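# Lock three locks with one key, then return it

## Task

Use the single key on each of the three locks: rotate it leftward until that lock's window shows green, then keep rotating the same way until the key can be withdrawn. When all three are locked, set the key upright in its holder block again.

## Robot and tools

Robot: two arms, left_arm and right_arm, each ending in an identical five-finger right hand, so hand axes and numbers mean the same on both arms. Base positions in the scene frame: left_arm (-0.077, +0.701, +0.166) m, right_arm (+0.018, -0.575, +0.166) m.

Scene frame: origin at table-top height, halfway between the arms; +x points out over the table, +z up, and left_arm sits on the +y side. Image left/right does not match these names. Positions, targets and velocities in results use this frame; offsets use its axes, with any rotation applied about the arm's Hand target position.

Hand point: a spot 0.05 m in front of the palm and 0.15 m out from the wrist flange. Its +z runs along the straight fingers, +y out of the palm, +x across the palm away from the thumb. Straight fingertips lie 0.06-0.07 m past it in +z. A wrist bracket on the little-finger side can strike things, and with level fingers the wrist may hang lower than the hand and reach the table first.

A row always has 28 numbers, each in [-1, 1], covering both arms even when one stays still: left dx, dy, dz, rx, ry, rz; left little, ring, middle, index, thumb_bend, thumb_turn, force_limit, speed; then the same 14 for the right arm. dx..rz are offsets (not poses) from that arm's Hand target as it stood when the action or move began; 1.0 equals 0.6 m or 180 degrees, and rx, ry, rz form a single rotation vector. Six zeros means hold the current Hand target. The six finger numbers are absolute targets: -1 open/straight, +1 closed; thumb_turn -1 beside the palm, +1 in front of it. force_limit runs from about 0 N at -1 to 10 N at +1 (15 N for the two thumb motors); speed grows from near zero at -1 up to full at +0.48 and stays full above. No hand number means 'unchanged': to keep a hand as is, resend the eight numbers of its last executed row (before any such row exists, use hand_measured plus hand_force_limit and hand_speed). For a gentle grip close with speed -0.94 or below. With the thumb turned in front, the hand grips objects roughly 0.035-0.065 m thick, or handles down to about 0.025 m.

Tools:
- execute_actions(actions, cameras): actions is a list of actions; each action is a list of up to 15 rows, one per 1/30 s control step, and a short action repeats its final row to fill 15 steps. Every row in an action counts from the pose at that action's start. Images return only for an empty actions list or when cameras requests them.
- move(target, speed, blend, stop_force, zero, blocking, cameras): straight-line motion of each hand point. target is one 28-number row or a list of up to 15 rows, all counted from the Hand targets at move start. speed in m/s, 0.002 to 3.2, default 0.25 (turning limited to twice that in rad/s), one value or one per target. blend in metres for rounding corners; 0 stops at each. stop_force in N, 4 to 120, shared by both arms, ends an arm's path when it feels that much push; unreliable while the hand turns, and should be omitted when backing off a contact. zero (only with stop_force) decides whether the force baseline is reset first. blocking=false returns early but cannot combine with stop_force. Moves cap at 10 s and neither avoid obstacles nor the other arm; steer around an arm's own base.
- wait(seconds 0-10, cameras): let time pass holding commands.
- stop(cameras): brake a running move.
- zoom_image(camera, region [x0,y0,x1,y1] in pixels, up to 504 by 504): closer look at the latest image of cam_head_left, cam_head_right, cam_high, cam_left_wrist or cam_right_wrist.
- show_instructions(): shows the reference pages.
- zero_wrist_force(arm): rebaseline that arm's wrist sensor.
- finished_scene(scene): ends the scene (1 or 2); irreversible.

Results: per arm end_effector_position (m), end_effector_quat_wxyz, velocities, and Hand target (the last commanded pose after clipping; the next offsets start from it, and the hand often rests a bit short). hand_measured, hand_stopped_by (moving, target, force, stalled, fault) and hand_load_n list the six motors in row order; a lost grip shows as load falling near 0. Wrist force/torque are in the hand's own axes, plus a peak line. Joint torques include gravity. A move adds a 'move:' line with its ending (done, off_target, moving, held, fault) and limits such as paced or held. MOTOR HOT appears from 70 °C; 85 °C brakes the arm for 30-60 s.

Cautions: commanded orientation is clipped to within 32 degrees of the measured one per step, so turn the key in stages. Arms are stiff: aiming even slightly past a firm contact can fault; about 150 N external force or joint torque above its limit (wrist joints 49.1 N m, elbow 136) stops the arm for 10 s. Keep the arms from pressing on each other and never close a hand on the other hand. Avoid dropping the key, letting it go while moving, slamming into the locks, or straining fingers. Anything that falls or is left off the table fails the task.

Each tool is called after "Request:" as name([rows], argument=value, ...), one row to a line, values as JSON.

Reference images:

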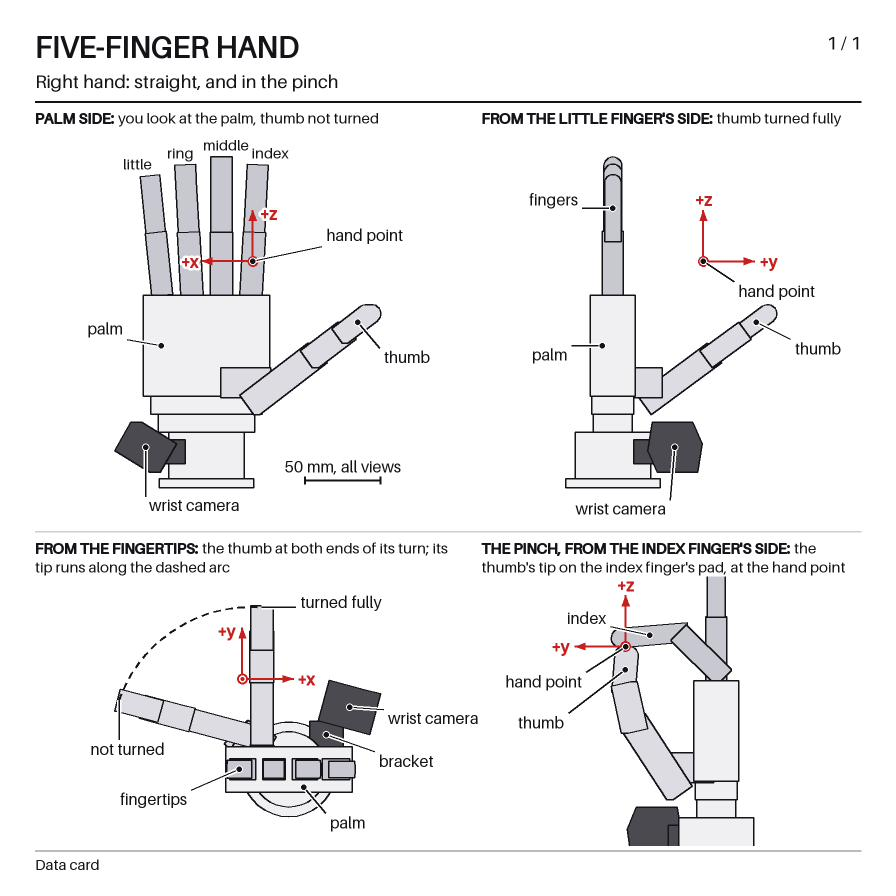

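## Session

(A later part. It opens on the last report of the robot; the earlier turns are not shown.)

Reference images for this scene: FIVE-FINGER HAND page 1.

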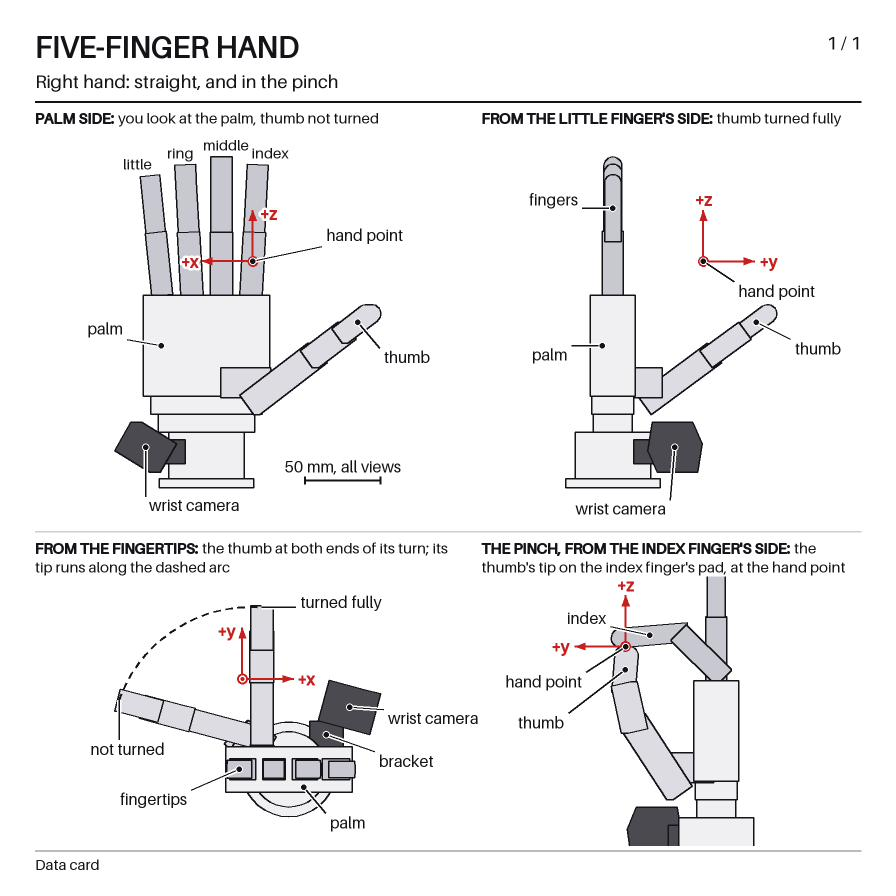

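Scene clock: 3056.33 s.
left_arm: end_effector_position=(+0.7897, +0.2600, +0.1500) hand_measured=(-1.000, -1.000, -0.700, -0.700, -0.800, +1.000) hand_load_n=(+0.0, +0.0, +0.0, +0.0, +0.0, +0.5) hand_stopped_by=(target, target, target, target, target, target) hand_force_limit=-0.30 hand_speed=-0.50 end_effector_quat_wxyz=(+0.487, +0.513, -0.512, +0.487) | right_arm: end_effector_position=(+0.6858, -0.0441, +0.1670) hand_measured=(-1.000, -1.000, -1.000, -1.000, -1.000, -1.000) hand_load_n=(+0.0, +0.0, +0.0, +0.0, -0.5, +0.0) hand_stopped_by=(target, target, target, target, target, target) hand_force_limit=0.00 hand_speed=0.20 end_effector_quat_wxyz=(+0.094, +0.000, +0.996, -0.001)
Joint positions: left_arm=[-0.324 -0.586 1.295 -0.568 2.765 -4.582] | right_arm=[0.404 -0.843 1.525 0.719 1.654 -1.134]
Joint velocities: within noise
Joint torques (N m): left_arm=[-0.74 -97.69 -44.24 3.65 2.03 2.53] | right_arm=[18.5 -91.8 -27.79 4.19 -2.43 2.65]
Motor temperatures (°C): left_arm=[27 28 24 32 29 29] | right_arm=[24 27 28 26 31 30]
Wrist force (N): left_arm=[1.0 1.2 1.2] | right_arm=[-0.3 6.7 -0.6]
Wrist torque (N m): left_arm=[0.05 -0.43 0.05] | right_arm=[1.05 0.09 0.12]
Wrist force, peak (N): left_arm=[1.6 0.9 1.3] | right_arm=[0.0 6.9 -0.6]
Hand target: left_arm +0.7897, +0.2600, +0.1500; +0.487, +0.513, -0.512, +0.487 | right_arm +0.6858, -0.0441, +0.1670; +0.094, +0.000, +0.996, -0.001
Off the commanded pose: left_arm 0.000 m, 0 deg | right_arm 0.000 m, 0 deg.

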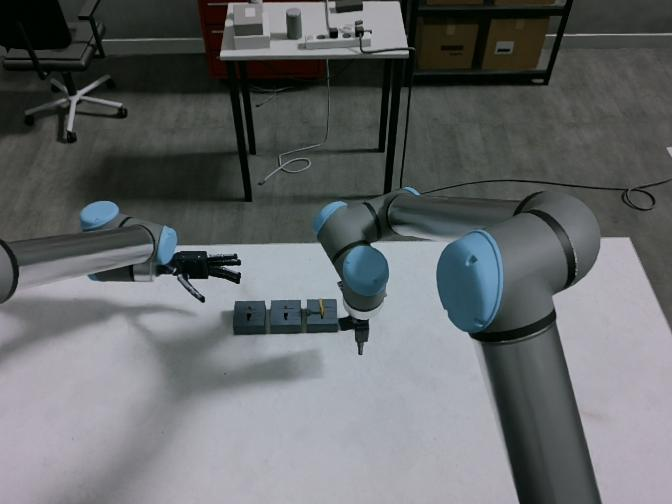

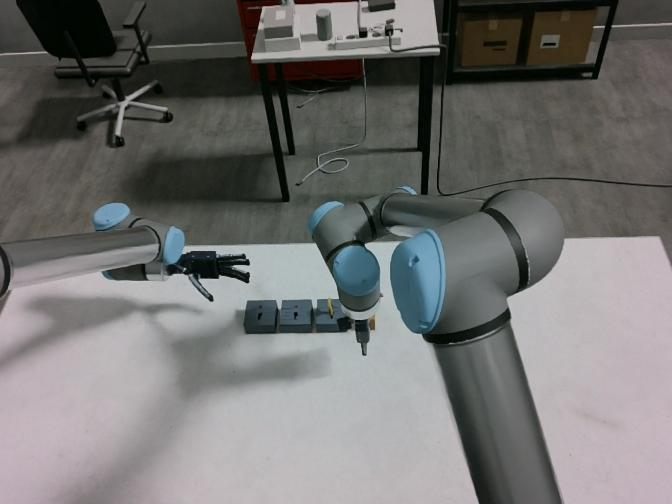

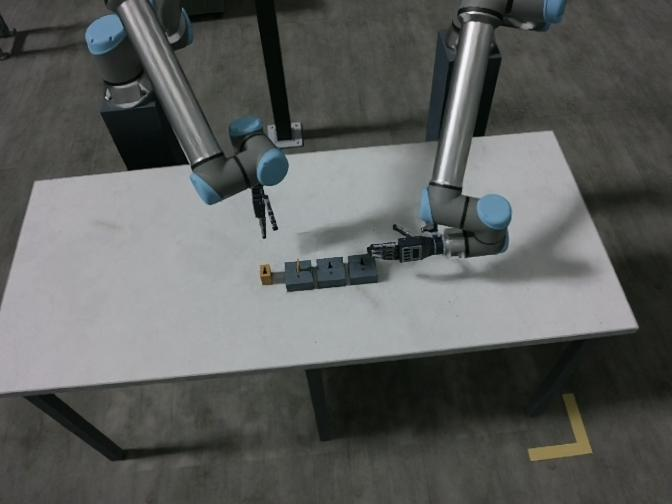

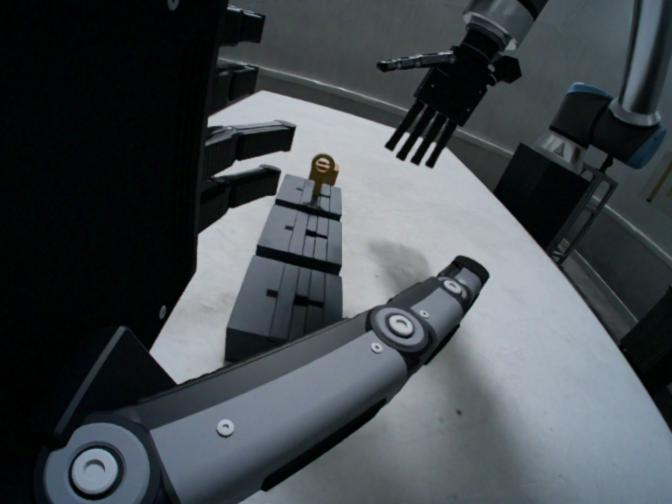

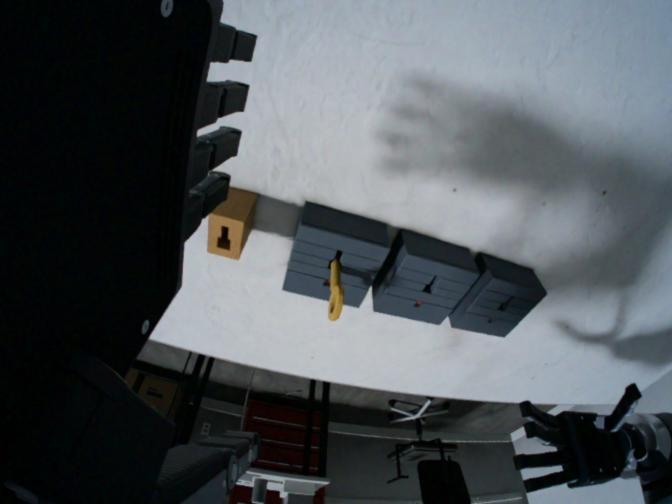

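Request:
move([
  [0.1172, -0.4575, 0, 0, 0, -0.0222, -1, -1, 0.0, 0.0, -0.2, 1, -0.3, -0.5, 0, 0, 0, 0, 0, 0, -1, -1, -1, -1, -1, -1, 0, 0.2],
  [0.1172, -0.4575, -0.1333, 0, 0, -0.0222, -1, -1, 0.0, 0.0, -0.2, 1, -0.3, -0.5, 0, 0, 0, 0, 0, 0, -1, -1, -1, -1, -1, -1, 0, 0.2],
], speed=0.2, blend=[0.02, 0], cameras=["cam_left_wrist", "cam_head_left", "cam_right_wrist"])

Request:
zoom_image(camera="cam_left_wrist", region=[270, 130, 470, 280])

Request:
zoom_image(camera="cam_right_wrist", region=[270, 200, 400, 330])

Scene clock: 3091.90 s.
left_arm: end_effector_position=(+0.8600, -0.0145, +0.0701) hand_measured=(-1.000, -1.000, +0.000, +0.000, -0.200, +1.000) hand_load_n=(+0.0, +0.0, +0.0, +0.0, +0.0, +0.0) hand_stopped_by=(target, target, target, target, target, target) hand_force_limit=-0.30 hand_speed=-0.50 end_effector_quat_wxyz=(+0.504, +0.495, -0.530, +0.470) | right_arm: end_effector_position=(+0.6858, -0.0441, +0.1670) hand_measured=(-1.000, -1.000, -1.000, -1.000, -1.000, -1.000) hand_load_n=(+0.0, +0.0, -0.5, +0.5, +0.0, +0.0) hand_stopped_by=(target, target, target, target, target, target) hand_force_limit=0.00 hand_speed=0.20 end_effector_quat_wxyz=(+0.094, +0.000, +0.996, -0.001)
Joint positions: left_arm=[-0.529 -0.224 0.674 -0.344 2.63 -4.621] | right_arm=[0.404 -0.843 1.525 0.719 1.654 -1.134]
Joint torques (N m): left_arm=[-13.26 -117.43 -51.73 -4.47 2.94 2.95] | right_arm=[14.3 -88.69 -39.14 6.16 -2.1 2]
Wrist force (N): left_arm=[0.9 1.3 1.1] | right_arm=[0.0 6.6 -0.8]
Wrist torque (N m): left_arm=[0.06 -0.47 0.11] | right_arm=[1.04 0.05 0.13]
Wrist force, peak (N): left_arm=[2.0 1.6 1.8] | right_arm=[-0.3 6.8 -0.6]
Hand target: left_arm +0.8600, -0.0145, +0.0700; +0.504, +0.495, -0.530, +0.470 | right_arm +0.6858, -0.0441, +0.1670; +0.094, +0.000, +0.996, -0.001
Off the commanded pose: left_arm 0.000 m, 0 deg | right_arm 0.000 m, 0 deg.
move: done
Images, in order (width x height): cam_head_left 672x504, cam_left_wrist 672x504, cam_right_wrist 672x504.

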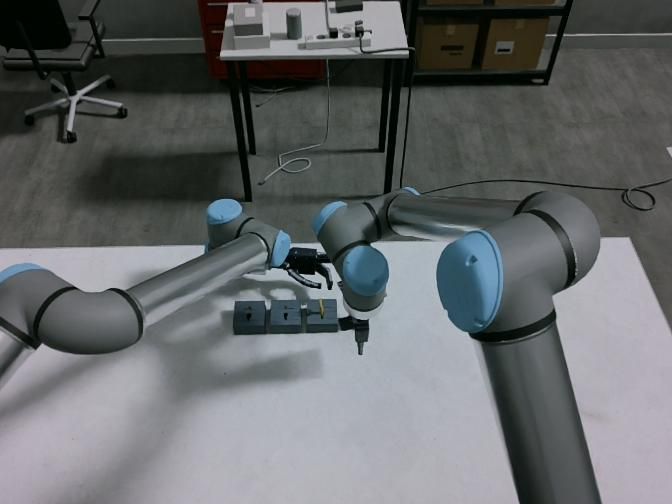

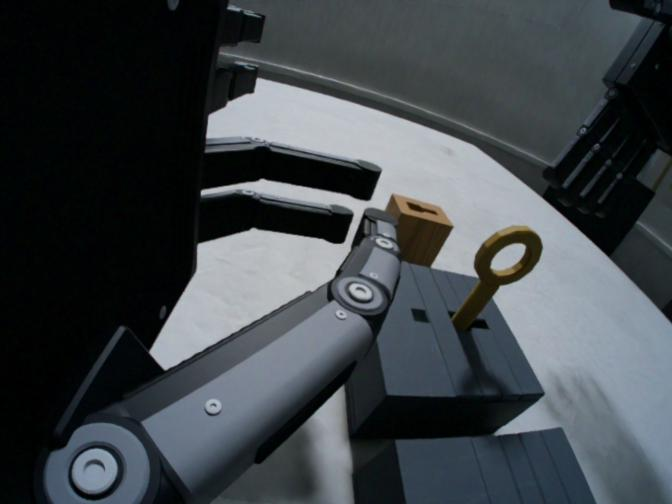

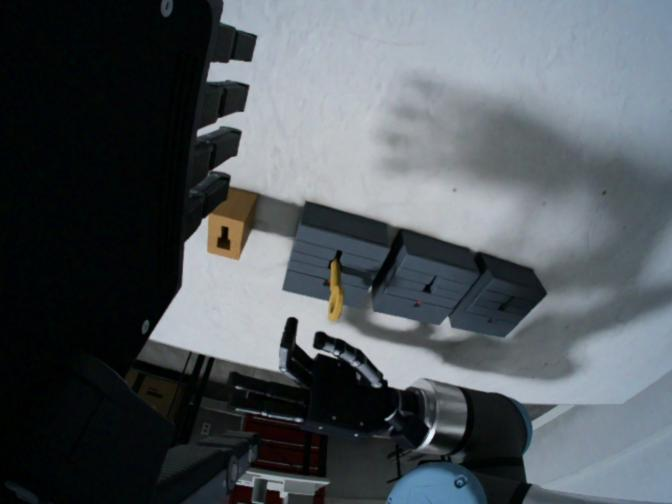

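Scaled by 2.520 from the camera's 672x504 image, which has a finer 960x720 frame.

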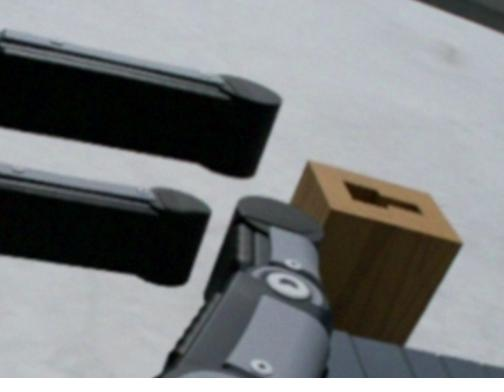

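Scaled by 3.877 from the camera's 672x504 image, which has a finer 960x720 frame.

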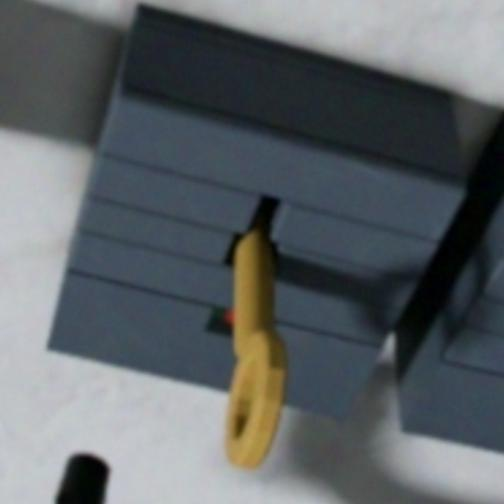

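Request:
move(target=[-0.0533, 0, 0, 0, 0, 0, -1, -1, 0.0, 0.0, -0.2, 1, -0.3, -0.5, 0, 0, 0, 0, 0, 0, -1, -1, -1, -1, -1, -1, 0, 0.2], speed=0.1, stop_force=5, cameras=["cam_left_wrist"])

Request:
zoom_image(camera="cam_left_wrist", region=[320, 140, 520, 290])

Request:
zoom_image(camera="cam_left_wrist", region=[200, 100, 504, 328])

Scene clock: 3114.57 s.
left_arm: end_effector_position=(+0.8281, -0.0145, +0.0700) hand_measured=(-1.000, -1.000, +0.000, +0.000, -0.200, +1.000) hand_load_n=(+0.0, +0.0, +0.0, +0.0, +0.0, +0.0) hand_stopped_by=(target, target, target, target, target, target) hand_force_limit=-0.30 hand_speed=-0.50 end_effector_quat_wxyz=(+0.504, +0.495, -0.530, +0.470) | right_arm: end_effector_position=(+0.6858, -0.0441, +0.1670) hand_measured=(-1.000, -1.000, -1.000, -1.000, -1.000, -1.000) hand_load_n=(+0.0, +0.0, +0.0, +0.0, +0.0, +0.0) hand_stopped_by=(target, target, target, target, target, target) hand_force_limit=0.00 hand_speed=0.20 end_effector_quat_wxyz=(+0.094, +0.000, +0.996, -0.001)
Joint positions: left_arm=[-0.545 -0.288 0.812 -0.422 2.614 -4.624] | right_arm=[0.404 -0.843 1.525 0.719 1.654 -1.134]
Joint torques (N m): left_arm=[-11.51 -131.49 -26.52 -5.01 -1.78 -2.43] | right_arm=[7.8 -86.09 -38.77 5.99 -2.22 1.89]
Wrist force (N): left_arm=[0.8 1.6 0.7] | right_arm=[-0.1 6.5 -0.9]
Wrist torque (N m): left_arm=[0.11 -0.43 0.27] | right_arm=[1.04 0.05 0.13]
Wrist force, peak (N): left_arm=[0.9 2.3 0.9] | right_arm=[-0.1 6.9 -0.9]
Hand target: left_arm +0.8281, -0.0145, +0.0700; +0.504, +0.495, -0.530, +0.470 | right_arm +0.6858, -0.0441, +0.1670; +0.094, +0.000, +0.996, -0.001
Off the commanded pose: left_arm 0.000 m, 0 deg | right_arm 0.000 m, 0 deg.
move: done
Images, in order (width x height): cam_left_wrist 672x504.

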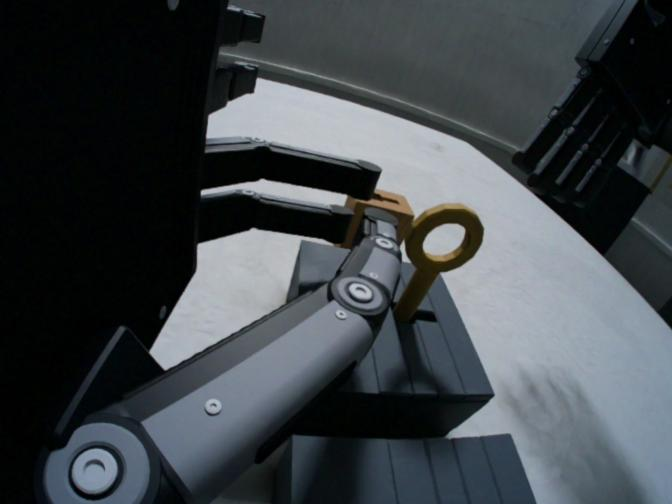

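Scaled by 2.520 from the camera's 672x504 image, which has a finer 960x720 frame.

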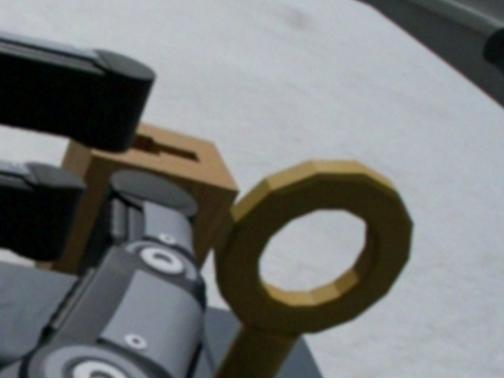

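Scaled by 1.658 from the camera's 672x504 image, which has a finer 960x720 frame.

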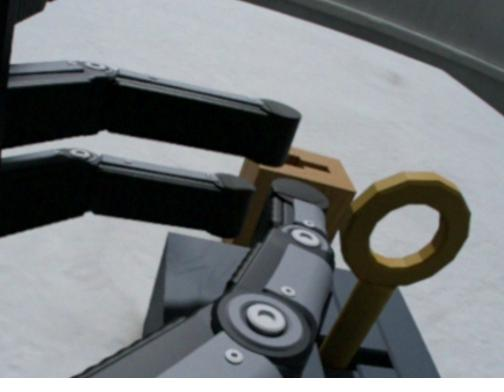

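Request:
execute_actions(actions=[], cameras=["cam_head_left", "cam_high", "cam_right_wrist"])

Request:
zoom_image(camera="cam_head_left", region=[290, 285, 350, 345])

Request:
zoom_image(camera="cam_high", region=[270, 230, 350, 300])

Request:
zoom_image(camera="cam_right_wrist", region=[270, 200, 400, 330])

Scene clock: 3136.07 s.
left_arm: end_effector_position=(+0.8281, -0.0145, +0.0700) hand_measured=(-1.000, -1.000, +0.000, +0.000, -0.200, +1.000) hand_load_n=(+0.0, +0.0, +0.0, +0.0, +0.0, +0.0) hand_stopped_by=(target, target, target, target, target, target) hand_force_limit=-0.30 hand_speed=-0.50 end_effector_quat_wxyz=(+0.504, +0.495, -0.530, +0.470) | right_arm: end_effector_position=(+0.6858, -0.0441, +0.1670) hand_measured=(-1.000, -1.000, -1.000, -1.000, -1.000, -1.000) hand_load_n=(+0.0, +0.0, +0.0, +0.0, +0.0, +0.0) hand_stopped_by=(target, target, target, target, target, target) hand_force_limit=0.00 hand_speed=0.20 end_effector_quat_wxyz=(+0.094, +0.000, +0.996, -0.001)
Joint positions: left_arm=[-0.545 -0.288 0.812 -0.422 2.614 -4.624] | right_arm=[0.404 -0.843 1.525 0.719 1.654 -1.134]
Joint velocities: within noise
Joint torques (N m): left_arm=[-12.73 -132.78 -24.87 -4.72 -1.58 -2.49] | right_arm=[5.41 -85.05 -39.53 6.27 -2.05 1.78]
Motor temperatures (°C): left_arm=[27 28 24 32 29 29] | right_arm=[24 27 28 26 31 30]
Wrist force (N): left_arm=[0.7 1.5 0.6] | right_arm=[0.0 6.5 -0.8]
Wrist torque (N m): left_arm=[0.09 -0.43 0.27] | right_arm=[1.03 0.04 0.13]
Wrist force, peak (N): left_arm=[0.8 2.0 1.0] | right_arm=[0.1 7.1 -0.8]
Hand target: left_arm +0.8281, -0.0145, +0.0700; +0.504, +0.495, -0.530, +0.470 | right_arm +0.6858, -0.0441, +0.1670; +0.094, +0.000, +0.996, -0.001
Off the commanded pose: left_arm 0.000 m, 0 deg | right_arm 0.000 m, 0 deg.
Images, in order (width x height): cam_head_left 672x504, cam_high 672x504, cam_right_wrist 672x504.

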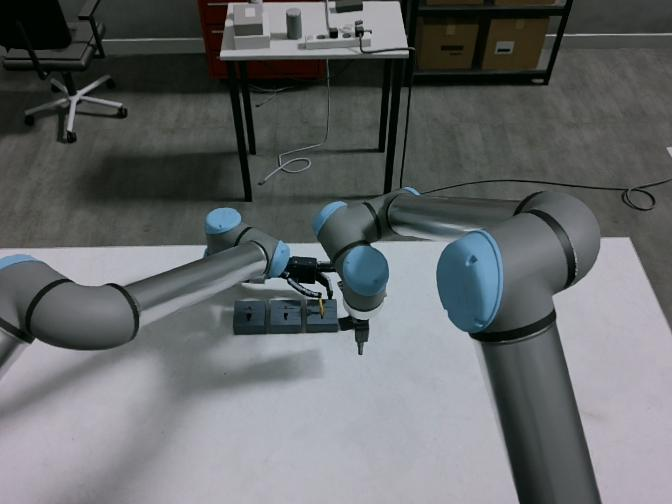

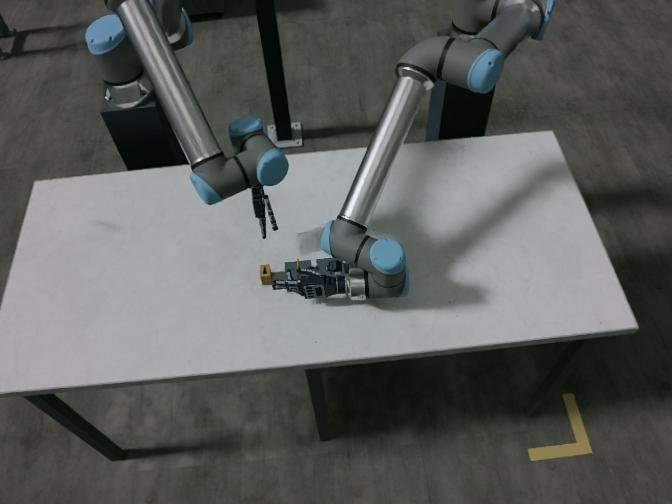

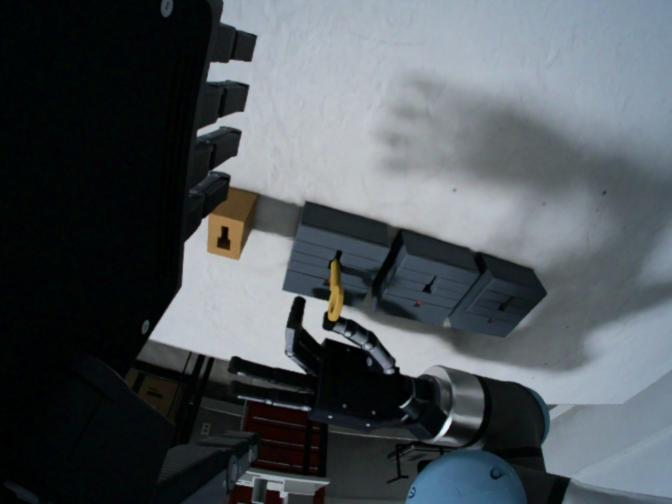

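Scaled by 8.400 from the camera's 672x504 image, which has a finer 960x720 frame.

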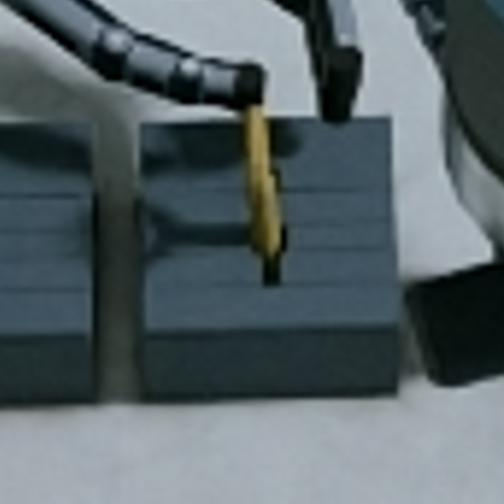

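Scaled by 6.300 from the camera's 672x504 image, which has a finer 960x720 frame.

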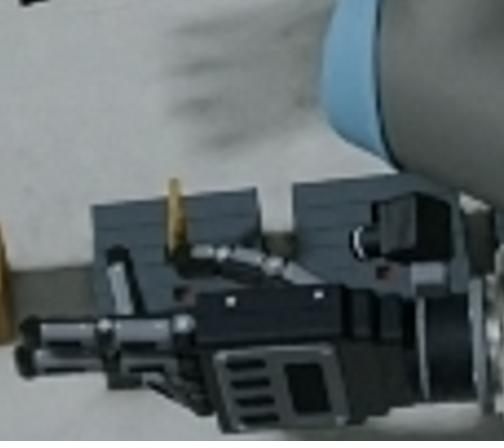

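Scaled by 3.877 from the camera's 672x504 image, which has a finer 960x720 frame.

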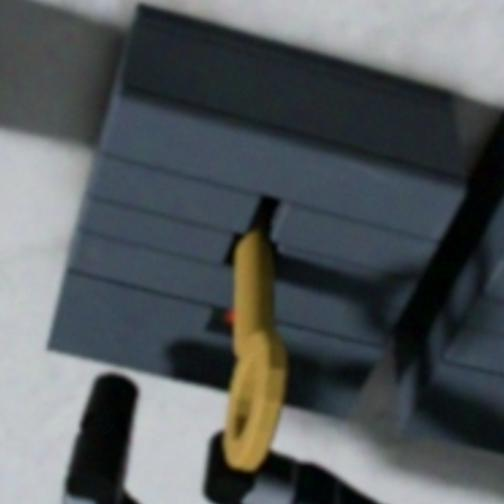

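Request:
move([
  [0, 0.0225, 0, 0, 0, 0, -1, -1, 0.0, 0.0, -0.2, 1, -0.3, -0.5, 0, 0, 0, 0, 0, 0, -1, -1, -1, -1, -1, -1, 0, 0.2],
  [-0.025, 0.0225, 0, 0, 0, 0, -1, -1, 0.0, 0.0, -0.2, 1, -0.3, -0.5, 0, 0, 0, 0, 0, 0, -1, -1, -1, -1, -1, -1, 0, 0.2],
], speed=0.05, stop_force=5, cameras=["cam_left_wrist", "cam_head_left"])

Request:
zoom_image(camera="cam_left_wrist", region=[320, 140, 520, 290])

Request:
zoom_image(camera="cam_head_left", region=[290, 285, 350, 345])

Scene clock: 3161.73 s.
left_arm: end_effector_position=(+0.8131, -0.0010, +0.0700) hand_measured=(-1.000, -1.000, +0.000, +0.000, -0.200, +1.000) hand_load_n=(+0.0, +0.0, +0.0, +0.0, +0.0, +0.0) hand_stopped_by=(target, target, target, target, target, target) hand_force_limit=-0.30 hand_speed=-0.50 end_effector_quat_wxyz=(+0.504, +0.495, -0.530, +0.470) | right_arm: end_effector_position=(+0.6858, -0.0441, +0.1670) hand_measured=(-1.000, -1.000, -1.000, -1.000, -1.000, -1.000) hand_load_n=(+0.0, +0.0, +0.0, +0.0, +0.0, +0.0) hand_stopped_by=(target, target, target, target, target, target) hand_force_limit=0.00 hand_speed=0.20 end_effector_quat_wxyz=(+0.094, +0.000, +0.996, -0.001)
Joint positions: left_arm=[-0.543 -0.324 0.892 -0.464 2.616 -4.623] | right_arm=[0.404 -0.843 1.525 0.719 1.654 -1.134]
Joint torques (N m): left_arm=[-12.61 -130.28 -25.13 -4.65 -1.77 -2.88] | right_arm=[0.38 -84.38 -39.6 6.11 -2.38 1.42]
Wrist force (N): left_arm=[1.1 1.7 0.9] | right_arm=[-0.4 6.5 -0.4]
Wrist torque (N m): left_arm=[0.10 -0.49 0.32] | right_arm=[1.01 0.10 0.10]
Wrist force, peak (N): left_arm=[1.0 2.4 0.8] | right_arm=[-0.5 6.7 -0.8]
Hand target: left_arm +0.8131, -0.0010, +0.0700; +0.504, +0.495, -0.530, +0.470 | right_arm +0.6858, -0.0441, +0.1670; +0.094, +0.000, +0.996, -0.001
Off the commanded pose: left_arm 0.000 m, 0 deg | right_arm 0.000 m, 0 deg.
move: done
Images, in order (width x height): cam_head_left 672x504, cam_left_wrist 672x504.

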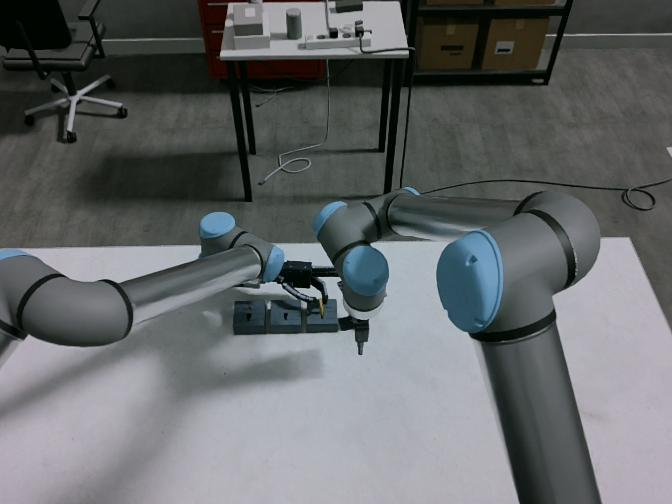

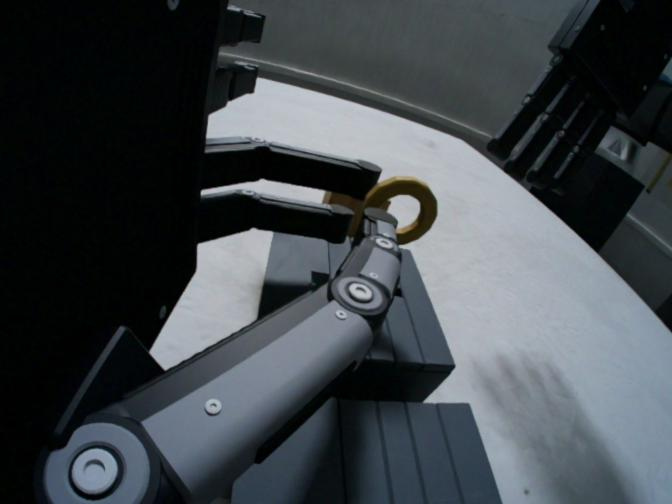

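Scaled by 2.520 from the camera's 672x504 image, which has a finer 960x720 frame.

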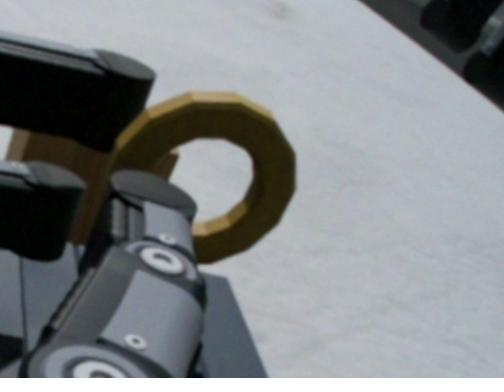

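Scaled by 8.400 from the camera's 672x504 image, which has a finer 960x720 frame.

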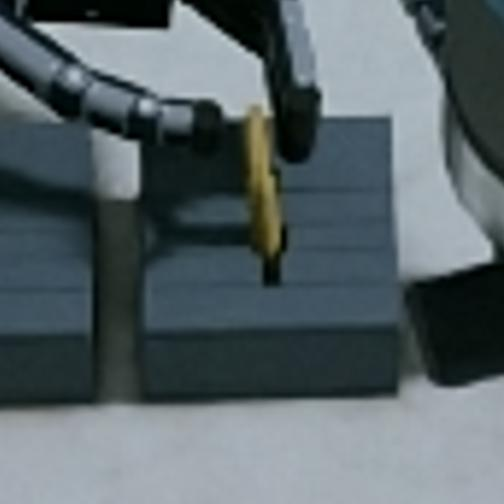

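Request:
move([
  [0, -0.005, 0, 0, 0, 0, -1, -1, 0.0, 0.0, -0.2, 1, -0.3, -0.5, 0, 0, 0, 0, 0, 0, -1, -1, -1, -1, -1, -1, 0, 0.2],
  [-0.0235, -0.005, 0, 0, 0, 0, -1, -1, 0.0, 0.0, -0.2, 1, -0.3, -0.5, 0, 0, 0, 0, 0, 0, -1, -1, -1, -1, -1, -1, 0, 0.2],
], speed=0.04, stop_force=5, cameras=["cam_left_wrist", "cam_head_left"])

Request:
zoom_image(camera="cam_left_wrist", region=[320, 140, 520, 290])

Request:
zoom_image(camera="cam_head_left", region=[290, 285, 350, 345])

Scene clock: 3183.30 s.
left_arm: end_effector_position=(+0.7990, -0.0040, +0.0700) hand_measured=(-1.000, -1.000, +0.000, +0.000, -0.200, +1.000) hand_load_n=(+0.0, +0.0, +0.0, +0.0, +0.0, +0.0) hand_stopped_by=(target, target, target, target, target, target) hand_force_limit=-0.30 hand_speed=-0.50 end_effector_quat_wxyz=(+0.504, +0.495, -0.530, +0.470) | right_arm: end_effector_position=(+0.6858, -0.0441, +0.1670) hand_measured=(-1.000, -1.000, -1.000, -1.000, -1.000, -1.000) hand_load_n=(+0.0, +0.0, +0.0, +0.0, +0.0, +0.0) hand_stopped_by=(target, target, target, target, target, target) hand_force_limit=0.00 hand_speed=0.20 end_effector_quat_wxyz=(+0.094, +0.000, +0.996, -0.001)
Joint positions: left_arm=[-0.553 -0.344 0.937 -0.491 2.607 -4.625] | right_arm=[0.404 -0.843 1.525 0.719 1.654 -1.134]
Joint torques (N m): left_arm=[-11.1 -128.04 -24.23 -4.77 -1.83 -2.62] | right_arm=[-5.87 -84.49 -38.84 6.28 -2.37 1.3]
Wrist force (N): left_arm=[0.9 1.5 0.8] | right_arm=[-0.1 6.6 -0.7]
Wrist torque (N m): left_arm=[0.09 -0.46 0.30] | right_arm=[1.04 0.06 0.12]
Wrist force, peak (N): left_arm=[1.0 2.2 1.1] | right_arm=[0.0 6.9 -0.7]
Hand target: left_arm +0.7990, -0.0040, +0.0700; +0.504, +0.495, -0.530, +0.470 | right_arm +0.6858, -0.0441, +0.1670; +0.094, +0.000, +0.996, -0.001
Off the commanded pose: left_arm 0.000 m, 0 deg | right_arm 0.000 m, 0 deg.
move: done
Images, in order (width x height): cam_head_left 672x504, cam_left_wrist 672x504.

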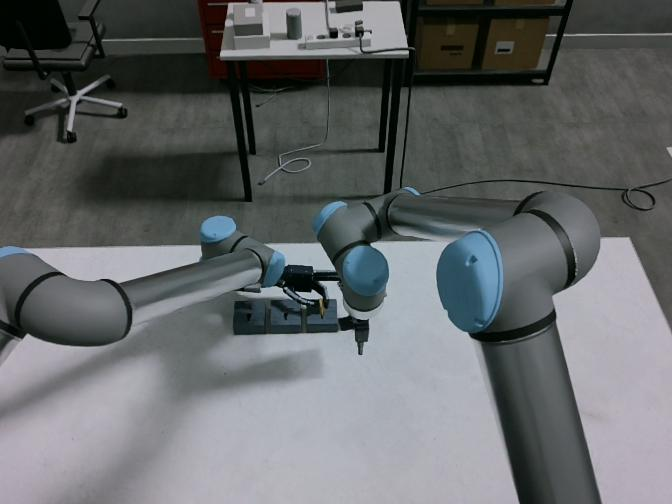

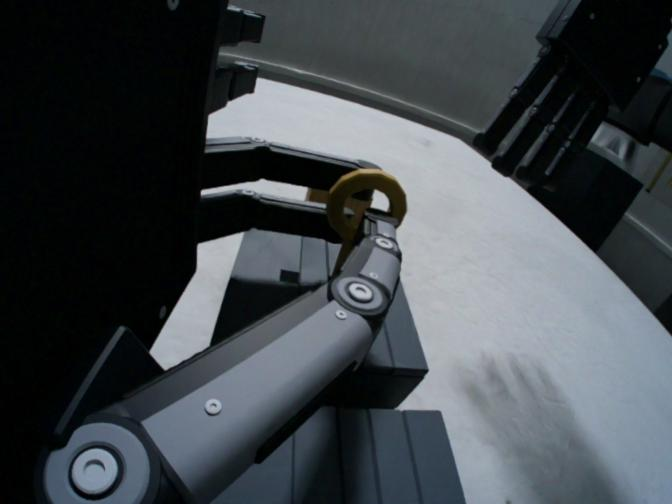

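Scaled by 2.520 from the camera's 672x504 image, which has a finer 960x720 frame.

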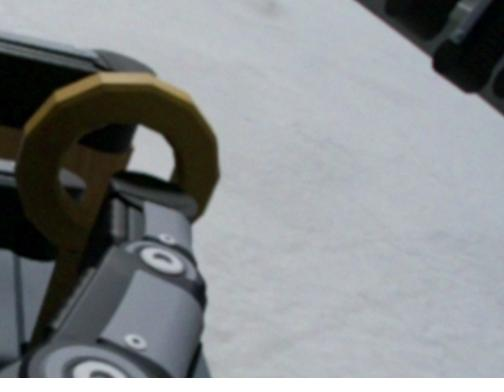

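Scaled by 8.400 from the camera's 672x504 image, which has a finer 960x720 frame.

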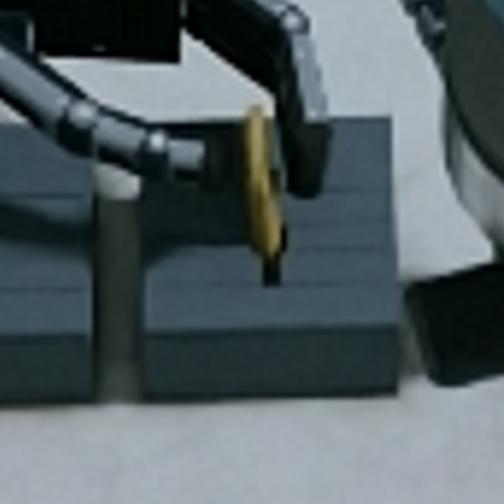

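Request:
execute_actions([
  [[0,0,0,0,0,0,-1,-1,0.3,0.3,0.1,1,-0.75,-0.94,0,0,0,0,0,0,-1,-1,-1,-1,-1,-1,0,0.2]],
])

Request:
wait(seconds=4, cameras=["cam_left_wrist", "cam_head_left"])

Request:
zoom_image(camera="cam_left_wrist", region=[320, 140, 520, 290])

Request:
zoom_image(camera="cam_head_left", region=[290, 285, 350, 345])

Scene clock: 3207.27 s.
left_arm: end_effector_position=(+0.7990, -0.0040, +0.0700) hand_measured=(-1.000, -1.000, +0.122, +0.072, +0.072, +1.000) hand_load_n=(+0.0, +0.0, +2.5, +1.0, +2.0, +0.5) hand_stopped_by=(target, target, force, force, force, target) hand_force_limit=-0.75 hand_speed=-0.94 end_effector_quat_wxyz=(+0.504, +0.495, -0.530, +0.470) | right_arm: end_effector_position=(+0.6858, -0.0441, +0.1670) hand_measured=(-1.000, -1.000, -1.000, -1.000, -1.000, -1.000) hand_load_n=(+0.0, +0.0, +0.0, +0.0, +0.0, +0.0) hand_stopped_by=(target, target, target, target, target, target) hand_force_limit=0.00 hand_speed=0.20 end_effector_quat_wxyz=(+0.094, +0.000, +0.996, -0.001)
Joint positions: left_arm=[-0.553 -0.344 0.937 -0.491 2.607 -4.625] | right_arm=[0.404 -0.843 1.525 0.719 1.654 -1.134]
Joint torques (N m): left_arm=[5.34 -125.66 -24.22 0.81 1.13 -2.42] | right_arm=[-11.83 -85.8 -39.64 6.21 -2.29 0.78]
Wrist force (N): left_arm=[-0.1 1.8 2.8] | right_arm=[-0.2 6.5 -0.7]
Wrist torque (N m): left_arm=[0.11 -0.49 0.33] | right_arm=[1.03 0.07 0.11]
Wrist force, peak (N): left_arm=[1.3 0.2 5.4] | right_arm=[-0.2 6.9 -0.7]
Hand target: left_arm +0.7990, -0.0040, +0.0700; +0.504, +0.495, -0.530, +0.470 | right_arm +0.6858, -0.0441, +0.1670; +0.094, +0.000, +0.996, -0.001
Off the commanded pose: left_arm 0.000 m, 0 deg | right_arm 0.000 m, 0 deg.

Scene clock: 3211.27 s.
left_arm: end_effector_position=(+0.7990, -0.0040, +0.0700) hand_measured=(-1.000, -1.000, +0.122, +0.072, +0.072, +1.000) hand_load_n=(+0.0, +0.0, +2.5, +1.0, +2.0, +0.5) hand_stopped_by=(target, target, force, force, force, target) hand_force_limit=-0.75 hand_speed=-0.94 end_effector_quat_wxyz=(+0.504, +0.495, -0.530, +0.470) | right_arm: end_effector_position=(+0.6858, -0.0441, +0.1670) hand_measured=(-1.000, -1.000, -1.000, -1.000, -1.000, -1.000) hand_load_n=(+0.0, +0.0, +0.0, +0.0, +0.0, +0.0) hand_stopped_by=(target, target, target, target, target, target) hand_force_limit=0.00 hand_speed=0.20 end_effector_quat_wxyz=(+0.094, +0.000, +0.996, -0.001)
Joint positions: left_arm=[-0.553 -0.344 0.937 -0.491 2.607 -4.625] | right_arm=[0.404 -0.843 1.525 0.719 1.654 -1.134]
Joint torques (N m): left_arm=[5.38 -121.4 -24.81 2.68 1.02 -2.4] | right_arm=[-10.66 -84.86 -39.97 6.18 -2.37 0.77]
Wrist force (N): left_arm=[-0.1 1.9 3.0] | right_arm=[0.0 6.5 -0.6]
Wrist torque (N m): left_arm=[0.11 -0.49 0.33] | right_arm=[1.02 0.05 0.12]
Wrist force, peak (N): left_arm=[1.7 1.3 3.4] | right_arm=[0.2 6.8 -1.1]
Hand target: left_arm +0.7990, -0.0040, +0.0700; +0.504, +0.495, -0.530, +0.470 | right_arm +0.6858, -0.0441, +0.1670; +0.094, +0.000, +0.996, -0.001
Off the commanded pose: left_arm 0.000 m, 0 deg | right_arm 0.000 m, 0 deg.
wait: 4.00 s; at rest by 0.17 s
Images, in order (width x height): cam_head_left 672x504, cam_left_wrist 672x504.

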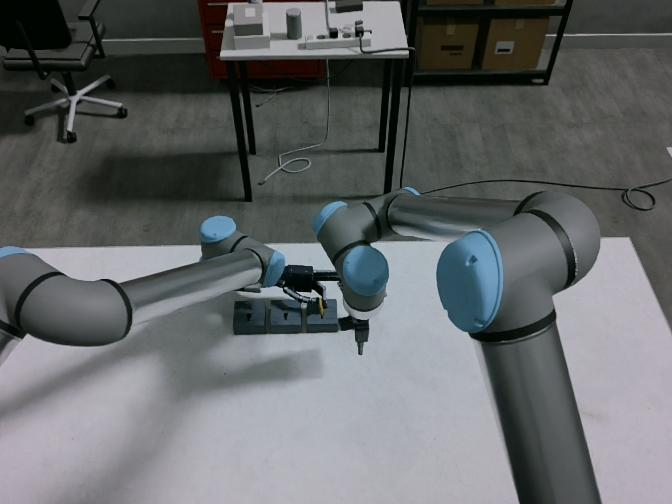

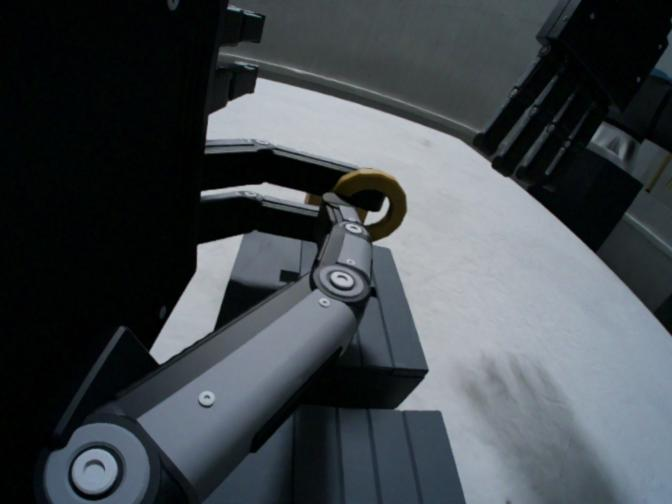

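Scaled by 2.520 from the camera's 672x504 image, which has a finer 960x720 frame.

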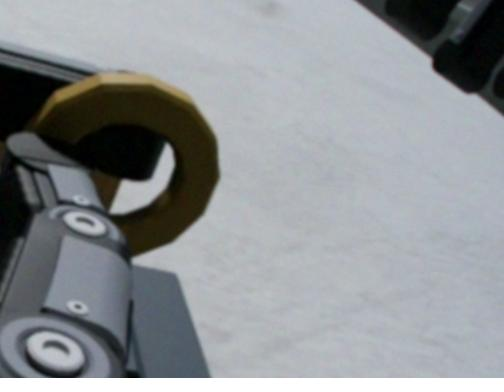

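Scaled by 8.400 from the camera's 672x504 image, which has a finer 960x720 frame.

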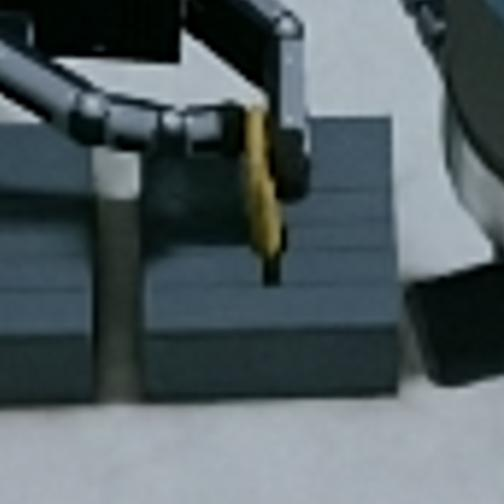

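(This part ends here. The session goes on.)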